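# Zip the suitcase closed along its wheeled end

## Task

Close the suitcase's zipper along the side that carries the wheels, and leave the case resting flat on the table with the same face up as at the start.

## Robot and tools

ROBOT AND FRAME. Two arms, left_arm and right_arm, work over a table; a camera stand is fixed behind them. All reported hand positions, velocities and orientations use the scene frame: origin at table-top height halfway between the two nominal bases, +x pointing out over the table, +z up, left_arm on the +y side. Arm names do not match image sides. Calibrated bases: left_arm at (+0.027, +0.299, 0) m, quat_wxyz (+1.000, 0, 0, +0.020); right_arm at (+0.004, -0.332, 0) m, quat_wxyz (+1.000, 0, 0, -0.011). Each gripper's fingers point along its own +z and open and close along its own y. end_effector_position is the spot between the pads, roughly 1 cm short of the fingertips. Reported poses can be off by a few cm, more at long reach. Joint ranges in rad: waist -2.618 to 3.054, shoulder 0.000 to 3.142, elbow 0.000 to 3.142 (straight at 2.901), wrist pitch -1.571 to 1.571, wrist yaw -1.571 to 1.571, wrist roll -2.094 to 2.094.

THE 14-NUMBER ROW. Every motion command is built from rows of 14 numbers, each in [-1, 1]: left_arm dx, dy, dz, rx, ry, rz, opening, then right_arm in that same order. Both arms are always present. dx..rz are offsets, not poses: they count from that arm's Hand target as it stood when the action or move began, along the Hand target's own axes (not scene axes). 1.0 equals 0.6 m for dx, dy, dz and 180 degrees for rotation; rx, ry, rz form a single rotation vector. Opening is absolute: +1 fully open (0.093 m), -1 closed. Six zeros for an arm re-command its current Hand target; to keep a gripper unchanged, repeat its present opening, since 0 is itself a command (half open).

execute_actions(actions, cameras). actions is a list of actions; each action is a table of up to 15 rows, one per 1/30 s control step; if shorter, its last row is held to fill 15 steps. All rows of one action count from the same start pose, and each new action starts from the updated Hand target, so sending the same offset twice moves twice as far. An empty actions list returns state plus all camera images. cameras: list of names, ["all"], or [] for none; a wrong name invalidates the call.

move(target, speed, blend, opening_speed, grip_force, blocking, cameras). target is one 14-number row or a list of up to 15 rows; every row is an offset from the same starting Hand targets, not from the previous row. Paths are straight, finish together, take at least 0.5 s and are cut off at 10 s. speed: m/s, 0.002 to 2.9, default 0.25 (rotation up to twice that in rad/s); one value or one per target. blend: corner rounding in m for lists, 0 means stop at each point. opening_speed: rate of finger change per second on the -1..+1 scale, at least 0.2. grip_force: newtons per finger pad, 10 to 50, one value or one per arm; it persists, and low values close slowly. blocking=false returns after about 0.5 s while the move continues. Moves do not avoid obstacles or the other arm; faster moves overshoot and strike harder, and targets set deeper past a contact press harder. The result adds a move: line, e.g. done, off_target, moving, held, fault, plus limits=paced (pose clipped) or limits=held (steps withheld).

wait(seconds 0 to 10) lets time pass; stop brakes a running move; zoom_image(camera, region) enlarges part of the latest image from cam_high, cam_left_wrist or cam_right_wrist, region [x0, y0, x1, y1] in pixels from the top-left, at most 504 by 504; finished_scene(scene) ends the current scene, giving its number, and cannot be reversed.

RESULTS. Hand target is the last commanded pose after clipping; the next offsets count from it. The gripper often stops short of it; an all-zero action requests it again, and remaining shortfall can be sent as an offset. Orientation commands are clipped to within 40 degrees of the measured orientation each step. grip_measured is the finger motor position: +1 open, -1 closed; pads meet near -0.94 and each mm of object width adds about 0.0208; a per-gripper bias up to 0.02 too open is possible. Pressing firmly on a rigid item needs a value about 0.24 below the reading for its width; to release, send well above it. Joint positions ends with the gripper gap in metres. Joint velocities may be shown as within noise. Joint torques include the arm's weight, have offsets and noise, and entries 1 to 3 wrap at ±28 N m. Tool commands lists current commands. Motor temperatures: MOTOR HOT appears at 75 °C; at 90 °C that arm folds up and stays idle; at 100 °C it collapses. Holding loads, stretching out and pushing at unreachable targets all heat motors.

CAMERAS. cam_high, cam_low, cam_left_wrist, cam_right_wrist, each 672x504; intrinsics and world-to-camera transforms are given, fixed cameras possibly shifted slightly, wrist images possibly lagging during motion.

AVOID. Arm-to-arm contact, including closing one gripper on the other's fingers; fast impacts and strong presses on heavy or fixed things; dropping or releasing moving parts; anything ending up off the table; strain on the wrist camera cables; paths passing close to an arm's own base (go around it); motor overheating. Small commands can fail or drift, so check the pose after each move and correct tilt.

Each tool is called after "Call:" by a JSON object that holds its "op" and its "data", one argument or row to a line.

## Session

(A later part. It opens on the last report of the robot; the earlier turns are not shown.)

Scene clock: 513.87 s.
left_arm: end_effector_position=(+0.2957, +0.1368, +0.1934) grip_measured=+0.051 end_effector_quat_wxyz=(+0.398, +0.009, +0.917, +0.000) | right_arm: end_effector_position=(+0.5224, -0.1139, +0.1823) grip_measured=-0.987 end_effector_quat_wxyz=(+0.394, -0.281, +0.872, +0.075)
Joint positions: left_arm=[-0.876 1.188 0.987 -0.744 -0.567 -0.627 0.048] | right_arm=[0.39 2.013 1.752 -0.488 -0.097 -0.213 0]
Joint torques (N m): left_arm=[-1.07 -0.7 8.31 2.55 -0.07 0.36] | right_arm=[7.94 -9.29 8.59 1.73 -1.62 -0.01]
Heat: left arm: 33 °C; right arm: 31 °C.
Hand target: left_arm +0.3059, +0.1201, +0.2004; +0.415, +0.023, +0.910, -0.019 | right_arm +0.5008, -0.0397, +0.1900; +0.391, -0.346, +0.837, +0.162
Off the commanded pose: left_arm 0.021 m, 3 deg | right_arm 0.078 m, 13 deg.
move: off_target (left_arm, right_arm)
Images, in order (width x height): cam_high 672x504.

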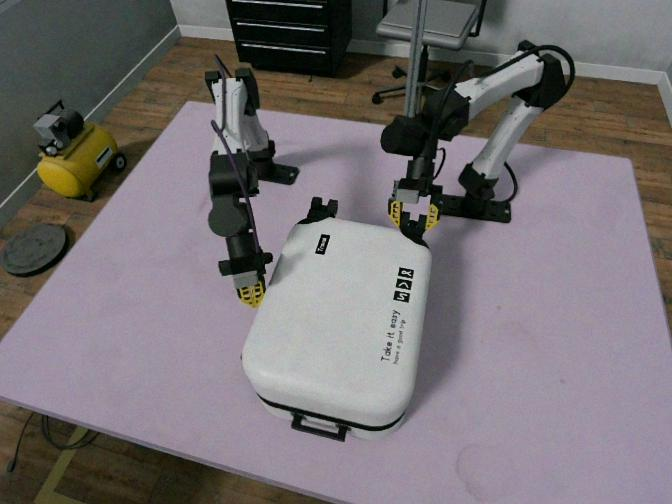

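Call:
{"op": "move", "data": {
  "target": [0,0,0,0,0,0,-0.3,-0.06,0.16,0.09,0,0,0,-1],
  "speed": 0.1,
  "cameras": ["cam_high"]
}}

Scene clock: 518.83 s.
left_arm: end_effector_position=(+0.2893, +0.1654, +0.1907) grip_measured=+0.051 end_effector_quat_wxyz=(+0.392, -0.052, +0.918, +0.038) | right_arm: end_effector_position=(+0.5276, -0.0436, +0.1966) grip_measured=-0.987 end_effector_quat_wxyz=(+0.424, -0.260, +0.867, +0.033)
Joint positions: left_arm=[-0.861 1.174 0.987 -0.85 -0.641 -0.752 0.048] | right_arm=[0.562 2.134 1.954 -0.518 0.132 -0.104 0]
Joint torques (N m): left_arm=[-3.54 -0.13 8.58 3.28 0.29 1.32] | right_arm=[13.03 -8.35 7.94 1.74 -1.99 0.37]
Heat: left arm: 34 °C; right arm: 32 °C.
Hand target: left_arm +0.3060, +0.1201, +0.2005; +0.415, +0.023, +0.909, -0.019 | right_arm +0.4788, +0.0738, +0.1827; +0.391, -0.346, +0.837, +0.162
Off the commanded pose: left_arm 0.049 m, 11 deg | right_arm 0.128 m, 19 deg.
move: off_target (left_arm, right_arm)
Images, in order (width x height): cam_high 672x504.

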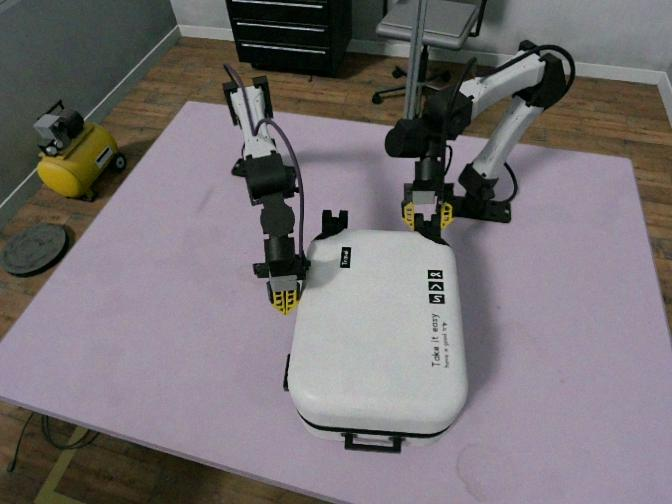

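Call:
{"op": "move", "data": {
  "target": [
    [0.033,0.073,-0.015,0,0,0,-0.3,0.185,-0.37,-0.265,0,0,0,-1],
    [0.033,0.073,-0.015,0,0,0,0.75,0.185,-0.37,-0.265,0,0,0,-1],
    [0.033,0.073,-0.2,0,0,0,0.75,0.2,-0.195,-0.543,0.06,0.012,0.06,0.75],
    [0.008,0.238,-0.27,0,0,0,0.75,0.181,0.195,-0.435,0.1352,0.0272,0.1233,0.75]
  ],
  "speed": 0.25,
  "blend": [0,0,0.03,0],
  "cameras": ["cam_right_wrist"]
}}

Scene clock: 537.20 s.
left_arm: end_effector_position=(+0.1914, +0.2711, +0.2931) grip_measured=+0.748 end_effector_quat_wxyz=(+0.405, +0.021, +0.914, -0.012) | right_arm: end_effector_position=(+0.2020, -0.0371, +0.2571) grip_measured=+0.747 end_effector_quat_wxyz=(+0.371, -0.108, +0.922, +0.032)
Joint positions: left_arm=[-0.532 0.68 1.229 -1.335 -0.321 -0.311 0.081] | right_arm=[1.291 1.533 1.568 -1.173 0.649 0.888 0.081]
Joint torques (N m): left_arm=[0.08 1.58 7.01 2.01 0.05 0.11] | right_arm=[0.08 -5 8.18 1.01 0.49 0.14]
Motor temperatures (°C): left_arm=[21 24 31 35 20 20 21] | right_arm=[24 29 31 33 20 19 22]
Heat: left arm: 35 °C; right arm: 33 °C.
Hand target: left_arm +0.1891, +0.2716, +0.3009; +0.415, +0.023, +0.909, -0.019 | right_arm +0.2051, -0.0337, +0.2670; +0.381, -0.096, +0.919, +0.040
Off the commanded pose: left_arm 0.008 m, 1 deg | right_arm 0.011 m, 2 deg.
move: off_target (right_arm); blend cut to 0 m at target 3; target 2's new opening was sent with left_arm's hand 0.010 m and 4 deg from that target
camera_calibration:
cam_right_wrist: T_world_to_cam=[[0.22817, -0.97251, 0.046498, -0.0959733], [-0.924379, -0.231379, -0.303293, 0.29251], [0.305714, 0.0262205, -0.951762, 0.266651], [0, 0, 0, 1]] pos_world=[0.21077, -0.0326462, 0.346968]
Images, in order (width x height): cam_right_wrist 672x504.

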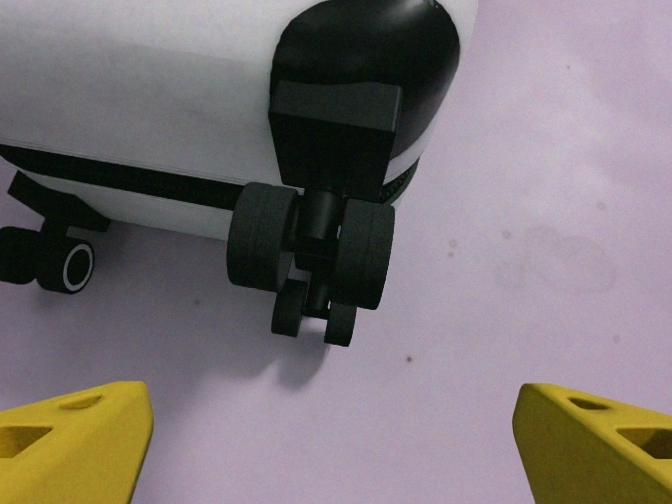

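Call:
{"op": "move", "data": {
  "target": [
    [0.111,0.036,0.307,0.287,-0.1153,-0.1432,-0.1,0.009,0.01,0.156,0,0,0,0.75],
    [0.111,0.036,0.307,0.287,-0.1153,-0.1432,-0.1,0.009,0.01,0.156,0,0,0,-0.3]
  ],
  "speed": 0.2,
  "opening_speed": 1.2,
  "cameras": ["cam_right_wrist","cam_left_wrist"]
}}

Scene clock: 558.73 s.
left_arm: end_effector_position=(+0.2861, +0.2872, +0.1328) grip_measured=-0.099 end_effector_quat_wxyz=(+0.494, +0.005, +0.714, -0.496) | right_arm: end_effector_position=(+0.2609, -0.0173, +0.1987) grip_measured=+0.075 end_effector_quat_wxyz=(+0.376, -0.097, +0.921, +0.037)
Joint positions: left_arm=[0.617 1.484 0.114 1.204 1.45 -0.615 0.04] | right_arm=[1.139 1.62 1.4 -0.811 0.588 0.74 0.049]
Joint torques (N m): left_arm=[-1.11 -1.59 3.03 2.01 0.06 0.02] | right_arm=[-0.68 -6.46 5.16 1.49 0.29 -0.1]
Heat: left arm: 34 °C; right arm: 31 °C.
Hand target: left_arm +0.2855, +0.2849, +0.1295; +0.499, +0.000, +0.707, -0.500 | right_arm +0.2649, -0.0148, +0.1973; +0.381, -0.096, +0.919, +0.040
Off the commanded pose: left_arm 0.004 m, 1 deg | right_arm 0.005 m, 1 deg.
move: done
camera_calibration:
cam_left_wrist: T_world_to_cam=[[-0.500766, -0.520762, 0.691404, 0.202129], [-0.755446, -0.126977, -0.642789, 0.376671], [0.422533, -0.844206, -0.329822, 0.25292], [0, 0, 0, 1]] pos_world=[0.278907, 0.366606, 0.185786]
cam_right_wrist: T_world_to_cam=[[0.211605, -0.976869, 0.0308424, -0.079962], [-0.925087, -0.21037, -0.316162, 0.336865], [0.315337, 0.0383695, -0.948204, 0.189517], [0, 0, 0, 1]] pos_world=[0.268788, -0.0145178, 0.288671]
Images, in order (width x height): cam_left_wrist 672x504, cam_right_wrist 672x504.

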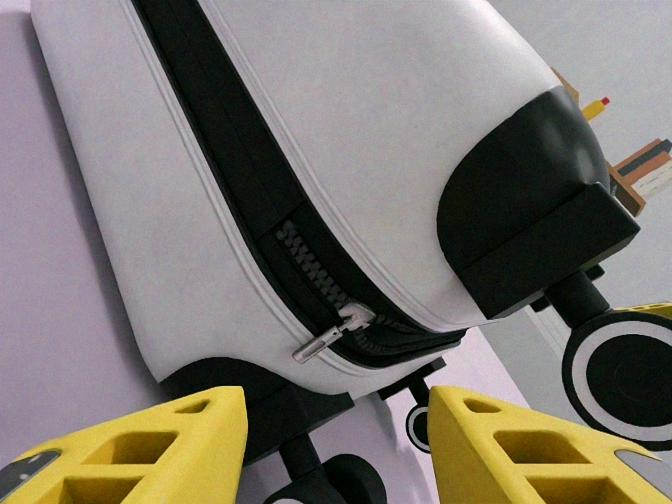

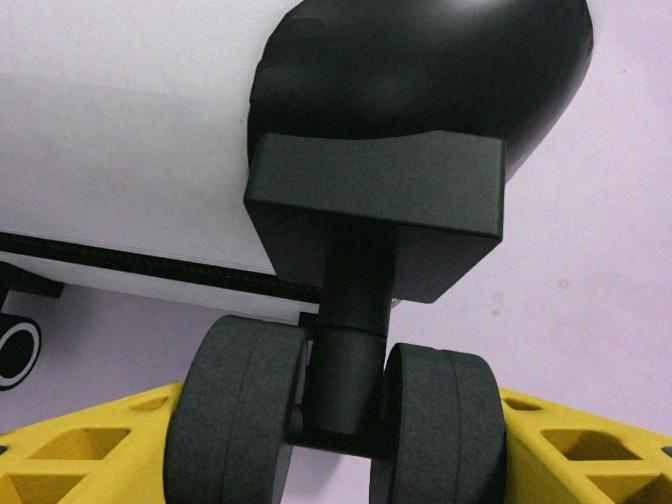

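Call:
{"op": "move", "data": {
  "target": [
    [0.032,0.01,0.03,0,0,0,-0.1,0,0,0,0,0,0,-0.3],
    [0.032,0.01,0.075,0,0,0,-0.1,0,0,0,0,0,0,-0.3]
  ],
  "speed": 0.12,
  "blend": 0.01,
  "cameras": ["cam_left_wrist"]
}}

Scene clock: 566.53 s.
left_arm: end_effector_position=(+0.3085, +0.2467, +0.1063) grip_measured=-0.099 end_effector_quat_wxyz=(+0.473, -0.011, +0.725, -0.501) | right_arm: end_effector_position=(+0.2609, -0.0173, +0.1987) grip_measured=+0.071 end_effector_quat_wxyz=(+0.376, -0.097, +0.921, +0.037)
Joint positions: left_arm=[0.356 1.733 0.088 1.506 1.191 -0.7 0.04] | right_arm=[1.139 1.62 1.4 -0.811 0.588 0.74 0.049]
Joint torques (N m): left_arm=[-1.02 -2.25 2.86 2.79 0.03 0] | right_arm=[-0.72 -6.49 5.14 1.48 0.3 -0.09]
Heat: left arm: 34 °C; right arm: 31 °C.
Hand target: left_arm +0.3107, +0.2464, +0.1117; +0.500, +0.000, +0.707, -0.500 | right_arm +0.2649, -0.0148, +0.1973; +0.381, -0.096, +0.919, +0.040
Off the commanded pose: left_arm 0.006 m, 4 deg | right_arm 0.005 m, 1 deg.
joint sent to its limit (left arm) — joint 4 (wrist pitch), upper limit. The joint targets still meet the commanded pose.
move: off_target (left_arm)
camera_calibration:
cam_left_wrist: T_world_to_cam=[[-0.460714, -0.510733, 0.725875, 0.192088], [-0.791742, -0.133108, -0.596176, 0.379098], [0.401107, -0.849373, -0.343044, 0.209731], [0, 0, 0, 1]] pos_world=[0.304521, 0.326707, 0.158525]
Images, in order (width x height): cam_left_wrist 672x504.

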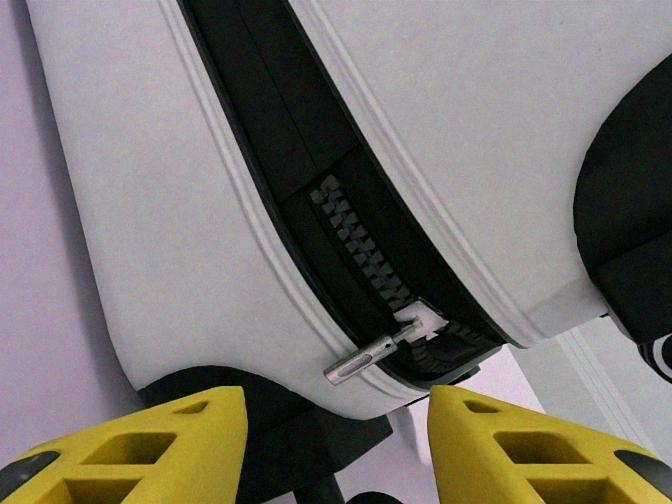

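Call:
{"op": "move", "data": {
  "target": [0.018,-0.022,0.045,-0.047,-0.047,0,-0.1,0,0,0,0,0,0,-0.3],
  "speed": 0.1,
  "cameras": ["cam_left_wrist"]
}}

Scene clock: 573.67 s.
left_arm: end_effector_position=(+0.3162, +0.2115, +0.1014) grip_measured=-0.099 end_effector_quat_wxyz=(+0.500, -0.072, +0.738, -0.447) | right_arm: end_effector_position=(+0.2609, -0.0173, +0.1987) grip_measured=+0.071 end_effector_quat_wxyz=(+0.376, -0.097, +0.921, +0.037)
Joint positions: left_arm=[0.035 1.643 -0.002 1.513 0.703 -0.74 0.04] | right_arm=[1.139 1.62 1.4 -0.811 0.588 0.74 0.049]
Joint torques (N m): left_arm=[-0.92 -4.12 2.09 3.06 -0.25 -0.01] | right_arm=[-0.65 -6.49 5.2 1.48 0.31 -0.08]
Heat: left arm: 35 °C; right arm: 31 °C.
Hand target: left_arm +0.3177, +0.2153, +0.1133; +0.549, -0.074, +0.704, -0.445 | right_arm +0.2649, -0.0148, +0.1973; +0.381, -0.096, +0.919, +0.040
Off the commanded pose: left_arm 0.013 m, 7 deg | right_arm 0.005 m, 1 deg.
joint sent to its limit (left arm) — joint 3 (elbow), lower limit, where the elbow is as bent as it goes; joint 4 (wrist pitch), upper limit. The joint targets are off in orientation, not in position.
move: off_target (left_arm)
camera_calibration:
cam_left_wrist: T_world_to_cam=[[-0.342768, -0.60343, 0.719988, 0.164061], [-0.780517, -0.243577, -0.575728, 0.395332], [0.522784, -0.759304, -0.387497, 0.122065], [0, 0, 0, 1]] pos_world=[0.300985, 0.287977, 0.156782]
Images, in order (width x height): cam_left_wrist 672x504.

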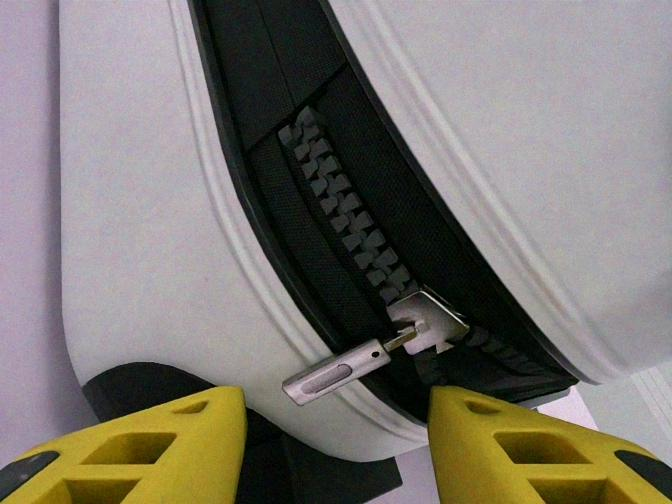

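Call:
{"op": "move", "data": {
  "target": [0,0,0.042,0,0,0,-0.1,0,0,0,0,0,0,-0.3],
  "speed": 0.08,
  "cameras": ["cam_left_wrist"]
}}

Scene clock: 579.37 s.
left_arm: end_effector_position=(+0.3278, +0.2014, +0.1032) grip_measured=-0.099 end_effector_quat_wxyz=(+0.509, -0.080, +0.735, -0.441) | right_arm: end_effector_position=(+0.2669, -0.0225, +0.2000) grip_measured=+0.070 end_effector_quat_wxyz=(+0.382, -0.089, +0.919, +0.029)
Joint positions: left_arm=[-0.052 1.673 0.03 1.529 0.592 -0.758 0.04] | right_arm=[1.125 1.62 1.4 -0.811 0.604 0.738 0.049]
Joint torques (N m): left_arm=[-1.61 -1.74 5.55 2.89 -0.22 0.1] | right_arm=[0.62 -6.5 5.15 1.5 0.17 -0.07]
Heat: left arm: 36 °C; right arm: 32 °C.
Hand target: left_arm +0.3388, +0.2015, +0.1133; +0.549, -0.074, +0.704, -0.445 | right_arm +0.2650, -0.0149, +0.1973; +0.381, -0.096, +0.919, +0.040
Off the commanded pose: left_arm 0.015 m, 6 deg | right_arm 0.008 m, 1 deg.
joint sent to its limit (left arm) — joint 4 (wrist pitch), upper limit. The joint targets are off in orientation, not in position.
move: off_target (left_arm)
camera_calibration:
cam_left_wrist: T_world_to_cam=[[-0.333112, -0.611397, 0.717795, 0.159331], [-0.769775, -0.263281, -0.581489, 0.404124], [0.544503, -0.746242, -0.382937, 0.0988567], [0, 0, 0, 1]] pos_world=[0.310332, 0.277584, 0.158482]
Images, in order (width x height): cam_left_wrist 672x504.

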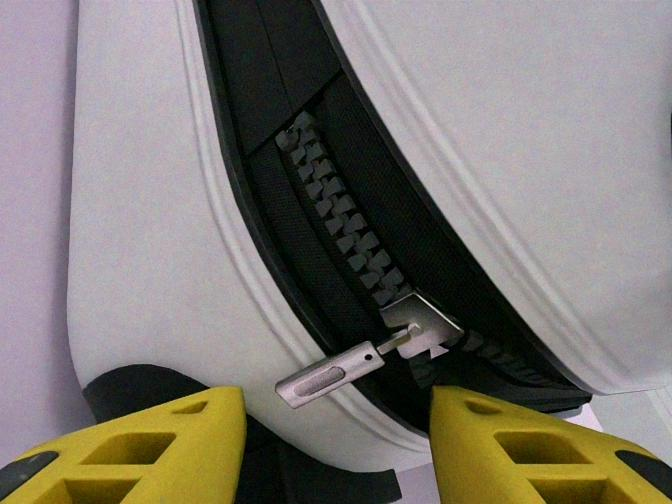

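Call:
{"op": "move", "data": {
  "target": [
    [-0.02,-0.003,-0.035,0,0,0,-0.1,0,0,0,0,0,0,-0.3],
    [-0.025,-0.003,0.015,0,0,0,-0.1,0,0,0,0,0,0,-0.3]
  ],
  "speed": 0.08,
  "cameras": ["cam_left_wrist"]
}}

Scene clock: 585.27 s.
left_arm: end_effector_position=(+0.3396, +0.2045, +0.1135) grip_measured=-0.099 end_effector_quat_wxyz=(+0.521, -0.077, +0.724, -0.445) | right_arm: end_effector_position=(+0.2693, -0.0243, +0.2009) grip_measured=+0.070 end_effector_quat_wxyz=(+0.386, -0.084, +0.918, +0.027)
Joint positions: left_arm=[-0.036 1.677 0.073 1.53 0.603 -0.771 0.04] | right_arm=[1.121 1.62 1.4 -0.809 0.613 0.742 0.049]
Joint torques (N m): left_arm=[-1.61 -1.91 6.26 2.89 -0.25 -0.06] | right_arm=[1.06 -6.5 5.2 1.45 0.06 -0.11]
Heat: left arm: 36 °C; right arm: 32 °C.
Hand target: left_arm +0.3516, +0.2045, +0.1251; +0.549, -0.074, +0.704, -0.445 | right_arm +0.2649, -0.0148, +0.1973; +0.381, -0.096, +0.919, +0.040
Off the commanded pose: left_arm 0.017 m, 4 deg | right_arm 0.011 m, 2 deg.
joint sent to its limit (left arm) — joint 4 (wrist pitch), upper limit. The joint targets still meet the commanded pose.
move: off_target (left_arm, right_arm)
camera_calibration:
cam_left_wrist: T_world_to_cam=[[-0.353338, -0.605139, 0.713414, 0.163865], [-0.748965, -0.273958, -0.603324, 0.417554], [0.56054, -0.747499, -0.356428, 0.09048], [0, 0, 0, 1]] pos_world=[0.319915, 0.281187, 0.167266]
Images, in order (width x height): cam_left_wrist 672x504.

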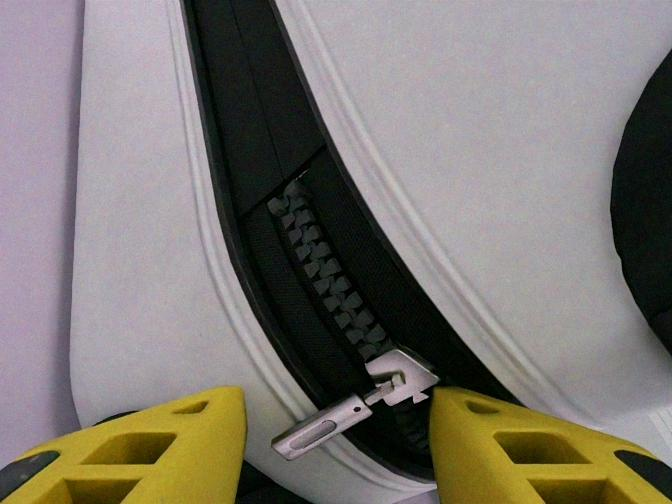

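Good; close.

Call:
{"op": "move", "data": {
  "target": [
    [0,0,0,0,0,0,-0.1,0,0,0,0,0,0,-0.3],
    [0,0,0,0,0,0,-1,0,0,0,0,0,0,-0.3]
  ],
  "opening_speed": 0.6,
  "cameras": ["cam_left_wrist"]
}}

Call:
{"op": "zoom_image", "data": {
  "camera": "cam_left_wrist",
  "region": [240, 304, 440, 504]
}}

Scene clock: 591.13 s.
left_arm: end_effector_position=(+0.3417, +0.2001, +0.1218) grip_measured=-0.987 end_effector_quat_wxyz=(+0.529, -0.064, +0.715, -0.452) | right_arm: end_effector_position=(+0.2723, -0.0243, +0.1994) grip_measured=+0.070 end_effector_quat_wxyz=(+0.389, -0.072, +0.918, +0.027)
Joint positions: left_arm=[-0.047 1.678 0.087 1.553 0.611 -0.775 0] | right_arm=[1.118 1.629 1.4 -0.801 0.623 0.761 0.049]
Joint torques (N m): left_arm=[-0.9 -1.96 5.19 2.59 -0.3 -0.01] | right_arm=[1.32 -7.31 5.15 1.37 -0.04 -0.3]
Heat: left arm: 36 °C; right arm: 32 °C.
Hand target: left_arm +0.3516, +0.2046, +0.1252; +0.549, -0.074, +0.704, -0.445 | right_arm +0.2649, -0.0149, +0.1971; +0.381, -0.096, +0.919, +0.040
Off the commanded pose: left_arm 0.011 m, 3 deg | right_arm 0.012 m, 3 deg.
joint sent to its limit (left arm) — joint 4 (wrist pitch), upper limit. The joint targets still meet the commanded pose.
move: off_target (left_arm, right_arm); target 2's new opening was sent with left_arm's hand 0.017 m and 4 deg from that target
camera_calibration:
cam_left_wrist: T_world_to_cam=[[-0.388157, -0.595497, 0.703362, 0.167248], [-0.733375, -0.262608, -0.627055, 0.418194], [0.558118, -0.759224, -0.33479, 0.089521], [0, 0, 0, 1]] pos_world=[0.321648, 0.277383, 0.174566]
Images, in order (width x height): cam_left_wrist 672x504.

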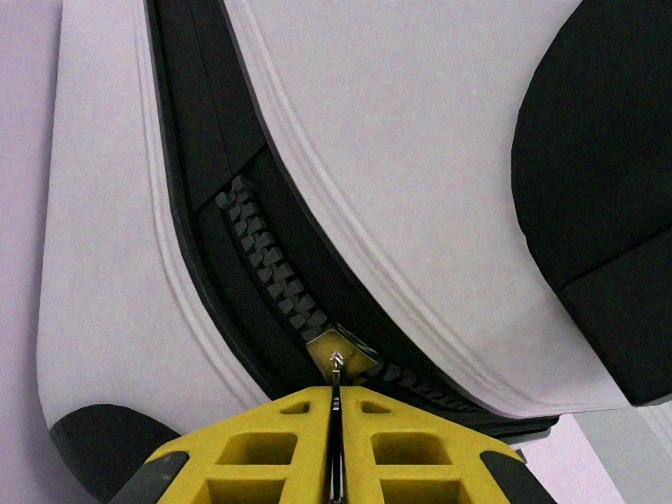

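Scaled by 2.520 from the camera's 672x504 image, which has a finer 960x720 frame.

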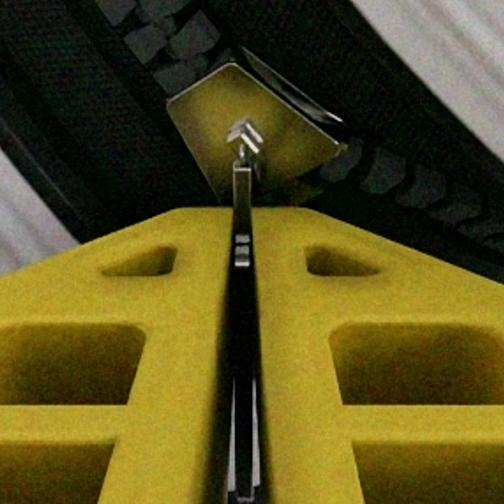

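Call:
{"op": "move", "data": {
  "target": [0.078,-0.078,-0.0175,-0.06,-0.06,-0.04,-1,0,0,0,0,0,0,-0.3],
  "speed": 0.06,
  "cameras": ["cam_left_wrist","cam_high"]
}}

Scene clock: 630.63 s.
left_arm: end_effector_position=(+0.3226, +0.1849, +0.1240) grip_measured=-0.987 end_effector_quat_wxyz=(+0.599, -0.269, +0.666, -0.353) | right_arm: end_effector_position=(+0.2653, -0.0322, +0.1988) grip_measured=+0.067 end_effector_quat_wxyz=(+0.375, -0.083, +0.923, +0.017)
Joint positions: left_arm=[-0.645 1.583 0.01 1.536 -0.457 -0.932 0] | right_arm=[1.119 1.611 1.4 -0.854 0.607 0.757 0.048]
Joint torques (N m): left_arm=[-4.93 -4.15 1.57 2.59 0.89 0.15] | right_arm=[1.35 -5.74 5.05 1.79 0.11 -0.24]
Motor temperatures (°C): left_arm=[21 24 26 35 20 19 21] | right_arm=[19 28 29 32 18 19 23]
Heat: left arm: 35 °C; right arm: 32 °C.
Hand target: left_arm +0.3067, +0.1548, +0.1253; +0.574, -0.210, +0.682, -0.402 | right_arm +0.2649, -0.0148, +0.1972; +0.381, -0.096, +0.919, +0.040
Off the commanded pose: left_arm 0.034 m, 9 deg | right_arm 0.017 m, 3 deg.
joint sent to its limit (left arm) — joint 3 (elbow), lower limit, where the elbow is as bent as it goes. The joint targets still meet the commanded pose.
move: off_target (left_arm, right_arm)
camera_calibration:
cam_left_wrist: T_world_to_cam=[[-0.0588784, -0.619473, 0.782807, 0.0375966], [-0.544081, -0.637547, -0.545445, 0.399753], [0.836965, -0.458025, -0.299505, -0.0606472], [0, 0, 0, 1]] pos_world=[0.270471, 0.250373, 0.170448]
Images, in order (width x height): cam_high 672x504, cam_left_wrist 672x504.

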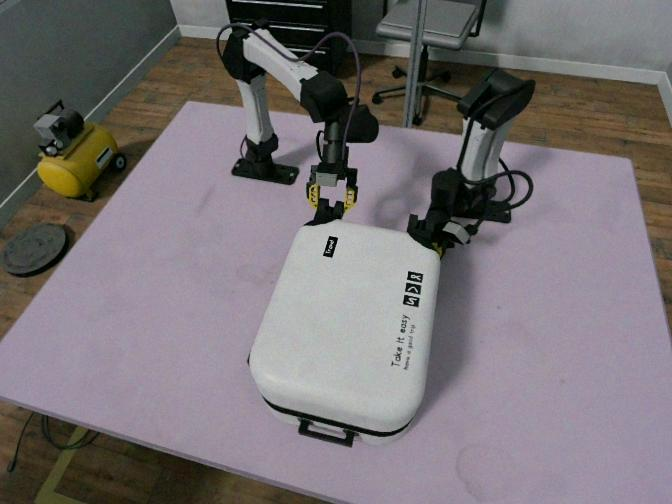

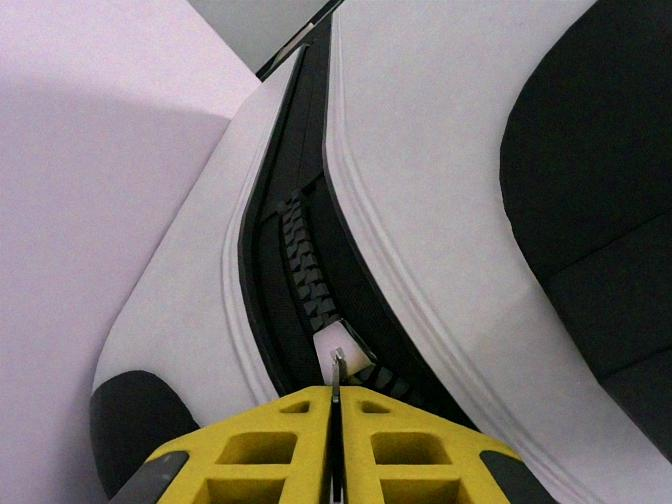

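Call:
{"op": "move", "data": {
  "target": [0.055,-0.043,0.001,-0.034,-0.043,-0.03,-1,-0.005,0.033,0.005,0,0,0,-0.3],
  "speed": 0.06,
  "cameras": ["cam_left_wrist"]
}}

Scene clock: 643.10 s.
left_arm: end_effector_position=(+0.2990, +0.1619, +0.1189) grip_measured=-0.987 end_effector_quat_wxyz=(+0.616, -0.356, +0.630, -0.312) | right_arm: end_effector_position=(+0.2538, -0.0280, +0.1945) grip_measured=+0.067 end_effector_quat_wxyz=(+0.354, -0.081, +0.931, +0.013)
Joint positions: left_arm=[-0.989 1.645 0.093 1.468 -0.993 -1.054 0] | right_arm=[1.145 1.637 1.438 -0.925 0.592 0.81 0.048]
Joint torques (N m): left_arm=[-6.02 -2.61 5.78 2.26 1.07 0.24] | right_arm=[1.58 -2.32 8.16 2.07 0.45 -0.45]
Heat: left arm: 36 °C; right arm: 34 °C.
Hand target: left_arm +0.2944, +0.1147, +0.1253; +0.587, -0.299, +0.651, -0.376 | right_arm +0.2649, +0.0054, +0.1972; +0.381, -0.096, +0.919, +0.040
Off the commanded pose: left_arm 0.048 m, 11 deg | right_arm 0.035 m, 5 deg.
move: off_target (left_arm, right_arm)
camera_calibration:
cam_left_wrist: T_world_to_cam=[[0.0710953, -0.565239, 0.821858, -0.0263573], [-0.414085, -0.766315, -0.491218, 0.344946], [0.907458, -0.305396, -0.288538, -0.100046], [0, 0, 0, 1]] pos_world=[0.235498, 0.218886, 0.162239]
Images, in order (width x height): cam_left_wrist 672x504.

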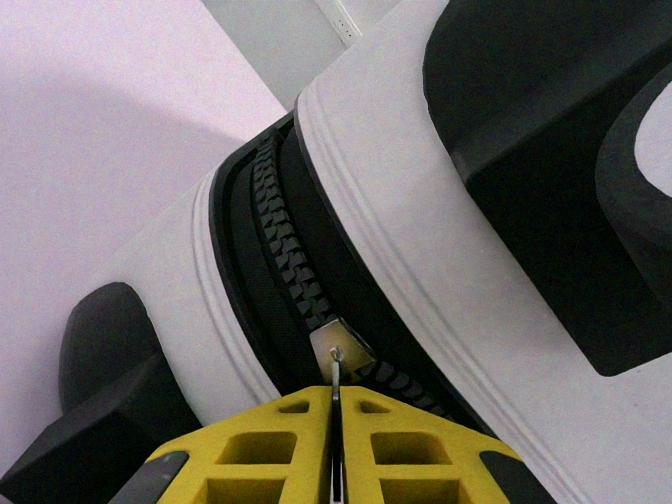

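Call:
{"op": "move", "data": {
  "target": [0.064,-0.041,-0.003,-0.03,-0.046,-0.05,-1,-0.005,0.025,0.005,0,0,0,-0.3],
  "speed": 0.06,
  "cameras": ["cam_left_wrist"]
}}

Scene clock: 651.67 s.
left_arm: end_effector_position=(+0.2906, +0.1066, +0.1158) grip_measured=-0.987 end_effector_quat_wxyz=(+0.613, -0.419, +0.593, -0.311) | right_arm: end_effector_position=(+0.2459, -0.0139, +0.1896) grip_measured=+0.067 end_effector_quat_wxyz=(+0.336, -0.070, +0.939, +0.014)
Joint positions: left_arm=[-1.19 1.757 0.336 1.221 -1.291 -1.278 0] | right_arm=[1.173 1.7 1.511 -0.987 0.575 0.884 0.048]
Joint torques (N m): left_arm=[-4.83 -4.12 7.73 2.14 0.49 0.06] | right_arm=[0.61 -2.8 8.53 2.2 0.76 -0.88]
Heat: left arm: 36 °C; right arm: 35 °C.
Hand target: left_arm +0.2862, +0.0698, +0.1252; +0.587, -0.403, +0.599, -0.367 | right_arm +0.2660, +0.0209, +0.1972; +0.381, -0.096, +0.919, +0.040
Off the commanded pose: left_arm 0.038 m, 7 deg | right_arm 0.041 m, 7 deg.
move: off_target (left_arm, right_arm)
camera_calibration:
cam_left_wrist: T_world_to_cam=[[0.124224, -0.467121, 0.875424, -0.0865188], [-0.328453, -0.851878, -0.407949, 0.272194], [0.936316, -0.236858, -0.259251, -0.129303], [0, 0, 0, 1]] pos_world=[0.221219, 0.160835, 0.15326]
Images, in order (width x height): cam_left_wrist 672x504.

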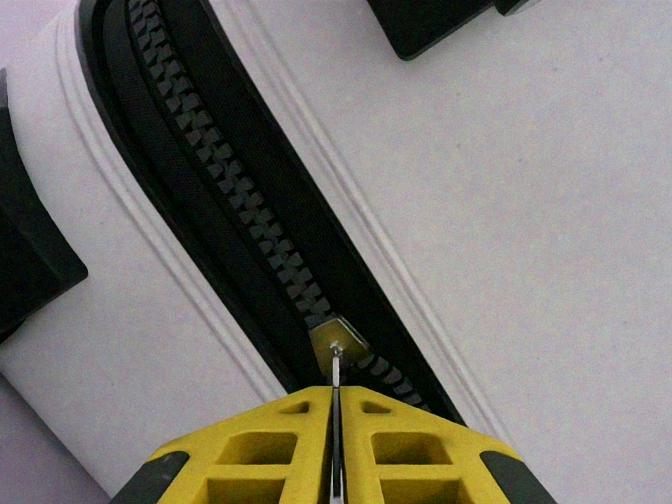

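Call:
{"op": "move", "data": {
  "target": [0.068,-0.03,-0.009,-0.007,-0.015,-0.04,-1,-0.005,0.015,0.005,0,0,0,-0.3],
  "speed": 0.06,
  "cameras": ["cam_left_wrist","cam_high"]
}}

Scene clock: 661.30 s.
left_arm: end_effector_position=(+0.2912, +0.0621, +0.1147) grip_measured=-0.987 end_effector_quat_wxyz=(+0.602, -0.464, +0.557, -0.334) | right_arm: end_effector_position=(+0.2473, -0.0055, +0.1891) grip_measured=+0.067 end_effector_quat_wxyz=(+0.334, -0.062, +0.940, +0.012)
Joint positions: left_arm=[-1.259 1.857 0.544 1.011 -1.399 -1.498 0] | right_arm=[1.18 1.741 1.56 -1.009 0.58 0.911 0.048]
Joint torques (N m): left_arm=[-5.34 -5.59 8.69 2.05 0.29 0.07] | right_arm=[0.51 -3.28 8.59 2.21 0.75 -1.05]
Motor temperatures (°C): left_arm=[23 25 27 36 20 19 21] | right_arm=[19 25 31 38 18 20 23]
Heat: left arm: 36 °C; right arm: 38 °C.
Hand target: left_arm +0.2822, +0.0250, +0.1254; +0.572, -0.454, +0.562, -0.388 | right_arm +0.2682, +0.0306, +0.1971; +0.381, -0.096, +0.919, +0.040
Off the commanded pose: left_arm 0.040 m, 7 deg | right_arm 0.043 m, 8 deg.
move: off_target (left_arm, right_arm)
camera_calibration:
cam_left_wrist: T_world_to_cam=[[0.12327, -0.359132, 0.92511, -0.118551], [-0.27772, -0.907455, -0.315273, 0.212098], [0.95272, -0.218058, -0.2116, -0.152128], [0, 0, 0, 1]] pos_world=[0.218453, 0.116721, 0.144351]
Images, in order (width x height): cam_high 672x504, cam_left_wrist 672x504.

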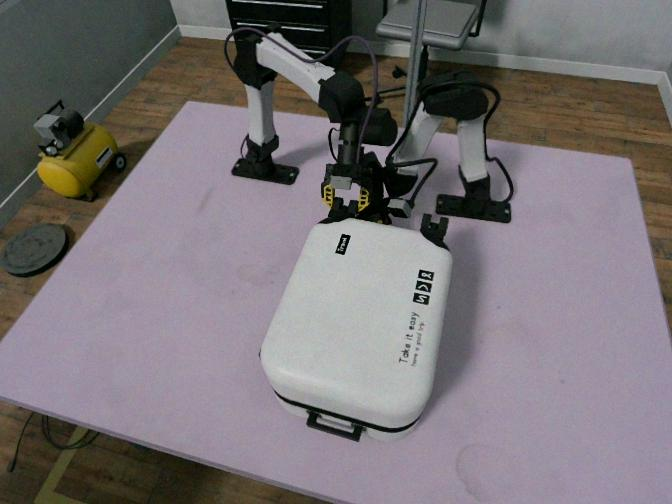

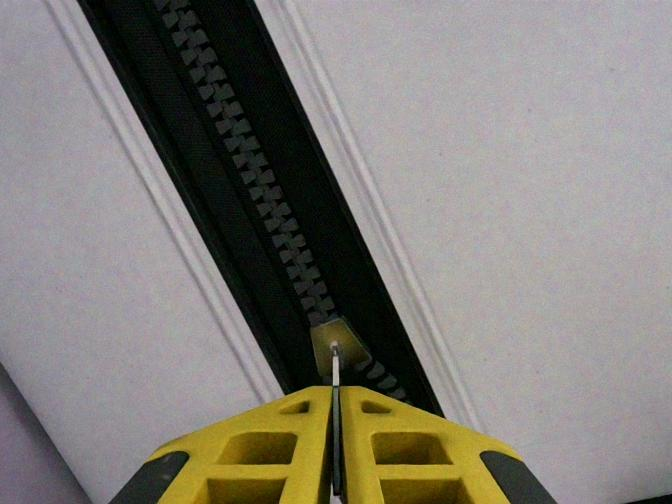

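Call:
{"op": "move", "data": {
  "target": [0.064,-0.02,0.004,0,0,-0.04,-1,0,0.01,0,0,0,0,-0.3],
  "speed": 0.06,
  "cameras": ["cam_left_wrist"]
}}

Scene clock: 667.87 s.
left_arm: end_effector_position=(+0.2950, +0.0155, +0.1154) grip_measured=-0.987 end_effector_quat_wxyz=(+0.574, -0.492, +0.532, -0.381) | right_arm: end_effector_position=(+0.2501, +0.0044, +0.1892) grip_measured=+0.067 end_effector_quat_wxyz=(+0.341, -0.058, +0.938, +0.015)
Joint positions: left_arm=[-1.294 1.954 0.719 0.918 -1.407 -1.643 0] | right_arm=[1.188 1.774 1.593 -1.002 0.593 0.923 0.048]
Joint torques (N m): left_arm=[-3.95 -6.37 9.01 1.99 0.22 0.04] | right_arm=[0.49 -4.3 8.34 2.09 0.66 -1.1]
Heat: left arm: 35 °C; right arm: 39 °C.
Hand target: left_arm +0.2880, -0.0148, +0.1255; +0.546, -0.489, +0.533, -0.423 | right_arm +0.2671, +0.0365, +0.1973; +0.381, -0.096, +0.919, +0.040
Off the commanded pose: left_arm 0.033 m, 6 deg | right_arm 0.037 m, 7 deg.
move: off_target (left_arm, right_arm)
camera_calibration:
cam_left_wrist: T_world_to_cam=[[0.0956028, -0.240144, 0.966018, -0.134946], [-0.290369, -0.934984, -0.203693, 0.162345], [0.952127, -0.261028, -0.159118, -0.170941], [0, 0, 0, 1]] pos_world=[0.222798, 0.074763, 0.136229]
Images, in order (width x height): cam_left_wrist 672x504.

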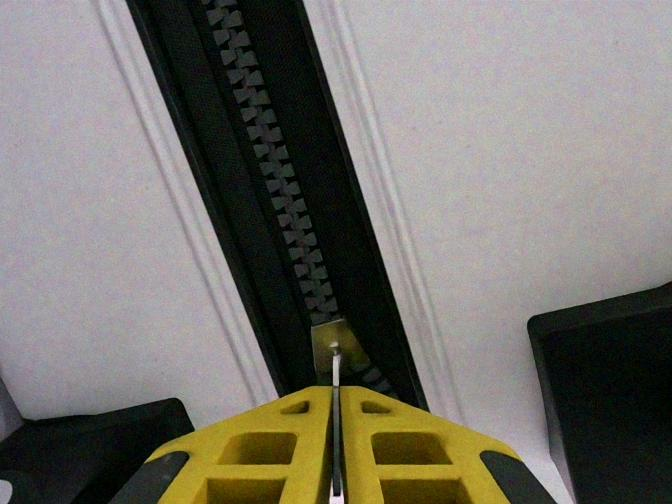

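Call:
{"op": "move", "data": {
  "target": [0.067,-0.012,0.006,0,0,-0.03,-1,0,0.015,0,0,0,0,-0.3],
  "speed": 0.06,
  "cameras": ["cam_left_wrist","cam_low"]
}}

Scene clock: 678.83 s.
left_arm: end_effector_position=(+0.3032, -0.0182, +0.1151) grip_measured=-0.987 end_effector_quat_wxyz=(+0.565, -0.518, +0.503, -0.399) | right_arm: end_effector_position=(+0.2534, +0.0108, +0.1891) grip_measured=+0.067 end_effector_quat_wxyz=(+0.345, -0.054, +0.937, +0.014)
Joint positions: left_arm=[-1.304 2.052 0.892 0.821 -1.44 -1.751 0] | right_arm=[1.191 1.803 1.624 -1.004 0.606 0.932 0.048]
Joint torques (N m): left_arm=[-4.11 -7.32 9.98 1.99 0.34 0.09] | right_arm=[1.48 -4.49 8.72 2 0.58 -1.06]
Heat: left arm: 35 °C; right arm: 39 °C.
Hand target: left_arm +0.2951, -0.0552, +0.1256; +0.526, -0.513, +0.509, -0.448 | right_arm +0.2652, +0.0452, +0.1970; +0.381, -0.096, +0.919, +0.040
Off the commanded pose: left_arm 0.039 m, 7 deg | right_arm 0.037 m, 7 deg.
move: off_target (left_arm, right_arm)
camera_calibration:
cam_left_wrist: T_world_to_cam=[[0.0799375, -0.1585, 0.984118, -0.139223], [-0.261205, -0.956109, -0.132772, 0.115672], [0.961968, -0.246443, -0.11783, -0.195054], [0, 0, 0, 1]] pos_world=[0.228979, 0.0404591, 0.129386]
Images, in order (width x height): cam_low 672x504, cam_left_wrist 672x504.

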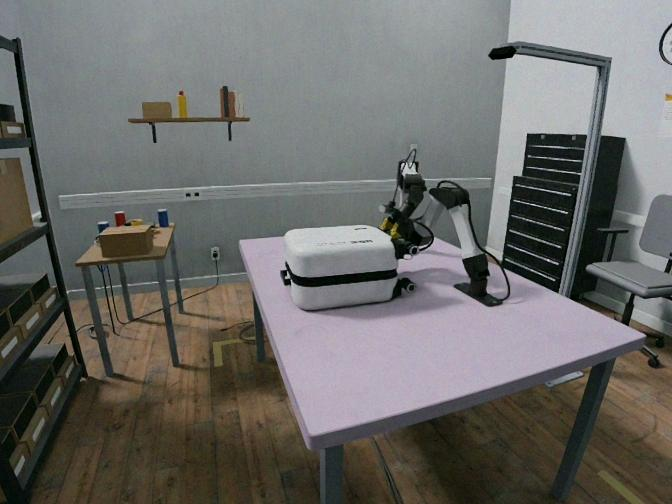

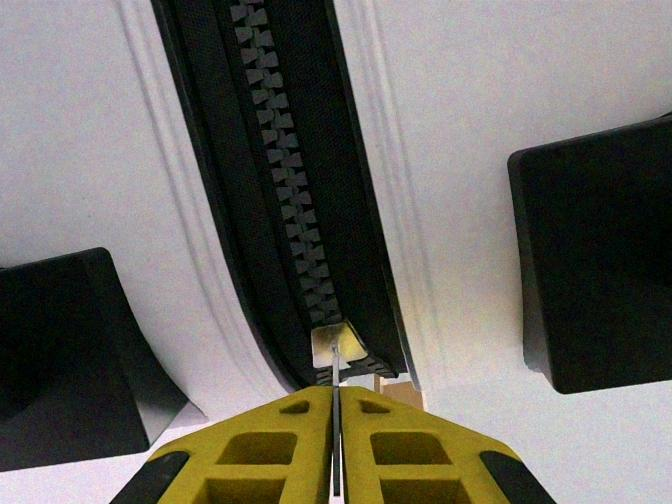

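Call:
{"op": "move", "data": {
  "target": [0.06,-0.005,0.015,-0.005,-0.067,-0.02,-1,0,0.005,0,0,0,0,-0.3],
  "speed": 0.06,
  "cameras": ["cam_left_wrist","cam_high"]
}}

Scene clock: 686.10 s.
left_arm: end_effector_position=(+0.3108, -0.0263, +0.1126) grip_measured=-0.987 end_effector_quat_wxyz=(+0.590, -0.536, +0.472, -0.377) | right_arm: end_effector_position=(+0.2529, +0.0107, +0.1887) grip_measured=+0.067 end_effector_quat_wxyz=(+0.344, -0.044, +0.938, +0.015)
Joint positions: left_arm=[-1.295 2.119 1.037 0.591 -1.529 -1.907 0] | right_arm=[1.192 1.807 1.629 -1.013 0.607 0.957 0.048]
Joint torques (N m): left_arm=[-1.07 -9.09 5.26 1.58 -0.14 0.05] | right_arm=[-0.05 -8.39 5.45 1.01 0.35 -0.16]
Heat: left arm: 35 °C; right arm: 39 °C.
Hand target: left_arm +0.3081, -0.0297, +0.1132; +0.586, -0.534, +0.475, -0.382 (not the last commanded pose) | right_arm +0.2533, +0.0112, +0.1892; +0.346, -0.052, +0.937, +0.013 (not the last commanded pose)
Off the commanded pose: left_arm 0.066 m, 8 deg | right_arm 0.040 m, 8 deg.
move: held (left_arm, right_arm; a check stopped the path); limits=held
pose unreachable (left arm): on one or more control steps of this call, first in action 0 (counted from 0), this arm could not follow its commanded pose, so it was not sent that pose on those steps. It may still have moved: this result reports where it is.
cause: moving toward the commanded pose would bring a part of the arm too close to another arm (this arm's forearm (the part past joint 3) and the right arm's wrist (the part past joint 5), along the way the arms are being sent, or toward where that arm still pushes).
pose unreachable (right arm): on one or more control steps of this call, first in action 0 (counted from 0), this arm could not follow its commanded pose, so it was not sent that pose on those steps. It may still have moved: this result reports where it is.
cause: moving toward the commanded pose would bring a part of the arm too close to another arm (this arm's wrist (the part past joint 5) and the left arm's forearm (the part past joint 3), along the way the arms are being sent, or toward where that arm still pushes).
camera_calibration:
cam_left_wrist: T_world_to_cam=[[0.0718571, -0.154833, 0.985324, -0.136248], [-0.166295, -0.97591, -0.141226, 0.0805601], [0.983454, -0.153707, -0.0958741, -0.211388], [0, 0, 0, 1]] pos_world=[0.231077, 0.0250322, 0.125359]
Images, in order (width x height): cam_high 672x504, cam_left_wrist 672x504.

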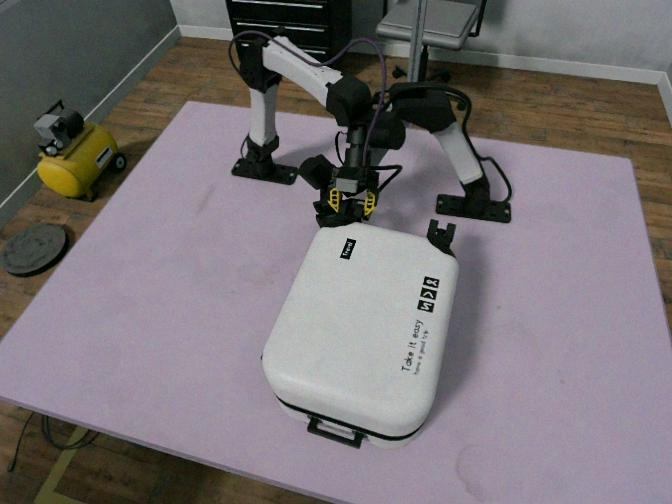

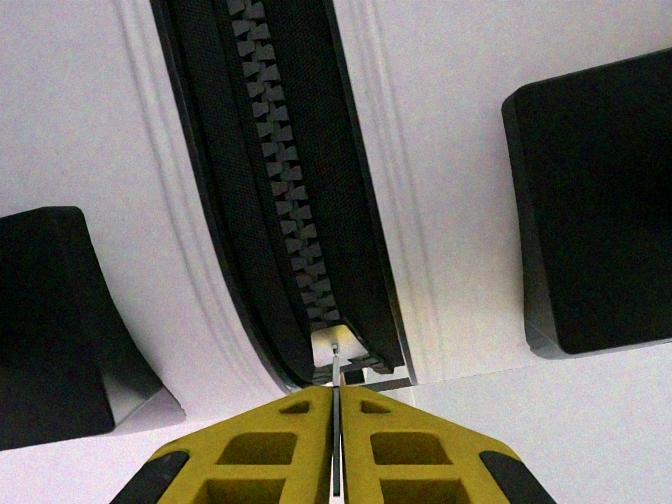

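Call:
{"op": "move", "data": {
  "target": [
    [0,0,0,0,0,0,-1,0,0,0,0,0,0,0.7],
    [0,0,0,0,0,0,-1,0,0,-0.18,0,0,0,0.7],
    [0,0,0,0,0,0,-1,-0.053,-0.33,-0.35,0,0,0,0.7]
  ],
  "speed": 0.15,
  "cameras": ["cam_left_wrist","cam_high"]
}}

Scene clock: 695.50 s.
left_arm: end_effector_position=(+0.3108, -0.0263, +0.1126) grip_measured=-0.987 end_effector_quat_wxyz=(+0.590, -0.536, +0.472, -0.378) | right_arm: end_effector_position=(+0.2524, +0.0099, +0.1883) grip_measured=+0.697 end_effector_quat_wxyz=(+0.343, -0.050, +0.938, +0.011)
Joint positions: left_arm=[-1.295 2.119 1.037 0.591 -1.529 -1.909 0] | right_arm=[1.193 1.807 1.629 -1.018 0.607 0.947 0.079]
Joint torques (N m): left_arm=[-1.22 -9.01 5.3 1.55 -0.13 0.04] | right_arm=[-0.14 -8.51 5.5 0.99 0.34 0.01]
Heat: left arm: 34 °C; right arm: 36 °C.
Hand target: left_arm +0.3081, -0.0297, +0.1132; +0.586, -0.534, +0.475, -0.382 | right_arm +0.2526, +0.0101, +0.1884; +0.343, -0.049, +0.938, +0.012 (not the last commanded pose)
Off the commanded pose: left_arm 0.004 m, 1 deg | right_arm 0.290 m, 0 deg.
move: held (right_arm; a check stopped the path); path passed 1 of 3 targets; limits=held
pose unreachable (right arm): on one or more control steps of this call, first in action 0 (counted from 0), this arm could not follow its commanded pose, so it was not sent that pose on those steps. It may still have moved: this result reports where it is.
cause: moving toward the commanded pose would bring a part of the arm too close to another arm (this arm's wrist (the part past joint 4) and the left arm's forearm (the part past joint 3), 2 mm apart when this arm was first held).
camera_calibration:
cam_left_wrist: T_world_to_cam=[[0.0715597, -0.153659, 0.985529, -0.136134], [-0.166126, -0.976098, -0.140126, 0.0803722], [0.983505, -0.153694, -0.0953759, -0.211472], [0, 0, 0, 1]] pos_world=[0.231077, 0.0250309, 0.125257]
Images, in order (width x height): cam_high 672x504, cam_left_wrist 672x504.

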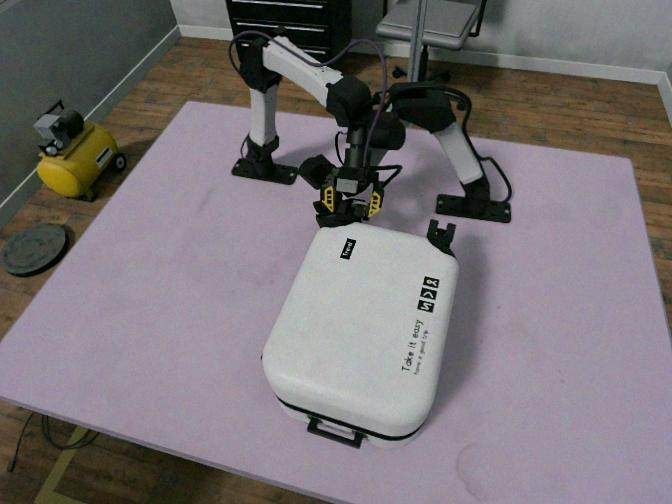

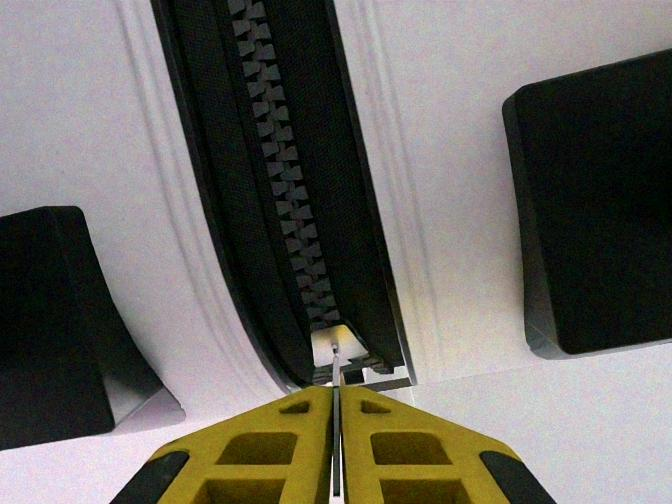

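Call:
{"op": "move", "data": {
  "target": [
    [0,0,0,0,0,0,-1,-0.108,-0.03,-0.127,0,0,0,0.7],
    [0,0,0,0,0,0,-1,-0.108,-0.37,-0.127,0,0,0,0.7]
  ],
  "speed": 0.15,
  "cameras": ["cam_high"]
}}

Scene clock: 703.70 s.
left_arm: end_effector_position=(+0.3108, -0.0263, +0.1126) grip_measured=-0.987 end_effector_quat_wxyz=(+0.590, -0.536, +0.472, -0.378) | right_arm: end_effector_position=(+0.2721, -0.2105, +0.2839) grip_measured=+0.697 end_effector_quat_wxyz=(+0.325, -0.051, +0.944, +0.000)
Joint positions: left_arm=[-1.295 2.119 1.037 0.591 -1.529 -1.909 0] | right_arm=[0.633 1.246 1.478 -1.218 0.331 0.402 0.079]
Joint torques (N m): left_arm=[-1.18 -8.95 5.41 1.54 -0.15 0.1] | right_arm=[-0.69 -4.88 4.7 1.67 0.11 -0.1]
Heat: left arm: 33 °C; right arm: 35 °C.
Hand target: left_arm +0.3081, -0.0297, +0.1132; +0.586, -0.534, +0.475, -0.382 | right_arm +0.2752, -0.2095, +0.2910; +0.343, -0.049, +0.938, +0.012
Off the commanded pose: left_arm 0.004 m, 1 deg | right_arm 0.008 m, 3 deg.
move: off_target (right_arm)
Images, in order (width x height): cam_high 672x504.

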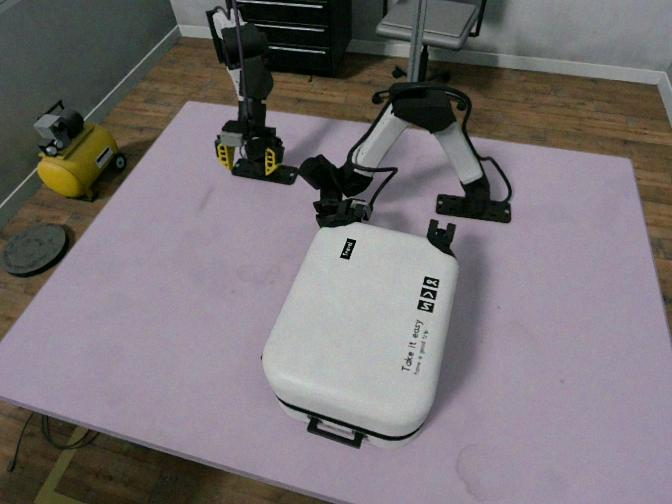

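Call:
{"op": "move", "data": {
  "target": [0.074,-0.029,0.031,-0.01,-0.066,0,-1,0,0,0,0,0,0,0.7],
  "speed": 0.06,
  "cameras": ["cam_left_wrist","cam_high"]
}}

Scene clock: 726.00 s.
left_arm: end_effector_position=(+0.3345, -0.0644, +0.1131) grip_measured=-0.987 end_effector_quat_wxyz=(+0.606, -0.533, +0.472, -0.355) | right_arm: end_effector_position=(+0.2721, -0.2105, +0.2839) grip_measured=+0.697 end_effector_quat_wxyz=(+0.325, -0.051, +0.944, +0.000)
Joint positions: left_arm=[-1.271 2.252 1.304 0.392 -1.543 -1.931 0] | right_arm=[0.633 1.246 1.478 -1.218 0.33 0.402 0.079]
Joint torques (N m): left_arm=[-0.18 -9.69 9.57 1.54 -0.41 0.06] | right_arm=[-0.65 -4.85 4.68 1.69 0.11 -0.09]
Motor temperatures (°C): left_arm=[21 31 29 32 20 19 21] | right_arm=[19 26 30 35 18 20 22]
Heat: left arm: 32 °C; right arm: 35 °C.
Hand target: left_arm +0.3385, -0.0696, +0.1234; +0.624, -0.580, +0.418, -0.317 | right_arm +0.2752, -0.2096, +0.2910; +0.343, -0.049, +0.938, +0.012
Off the commanded pose: left_arm 0.012 m, 9 deg | right_arm 0.008 m, 3 deg.
joint sent to its limit (left arm) — joint 5 (wrist yaw), lower limit. The joint targets are off in orientation, not in position.
move: off_target (left_arm, right_arm)
camera_calibration:
cam_left_wrist: T_world_to_cam=[[0.0853379, -0.191839, 0.977709, -0.150331], [-0.131592, -0.974863, -0.179795, 0.0402181], [0.987624, -0.113316, -0.108437, -0.237848], [0, 0, 0, 1]] pos_world=[0.253026, -0.0165841, 0.128419]
Images, in order (width x height): cam_high 672x504, cam_left_wrist 672x504.

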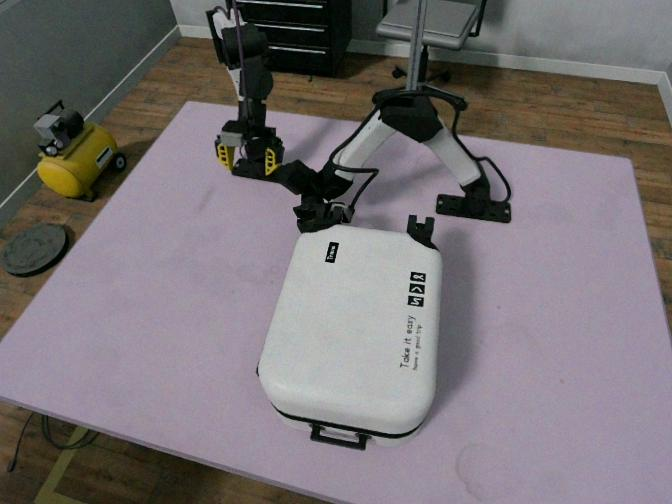

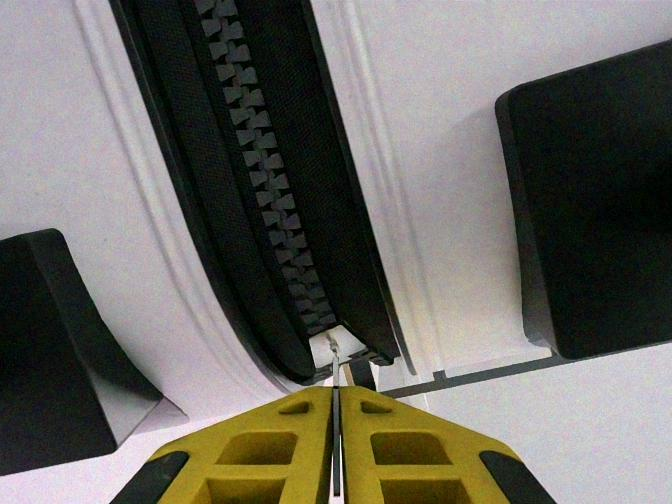

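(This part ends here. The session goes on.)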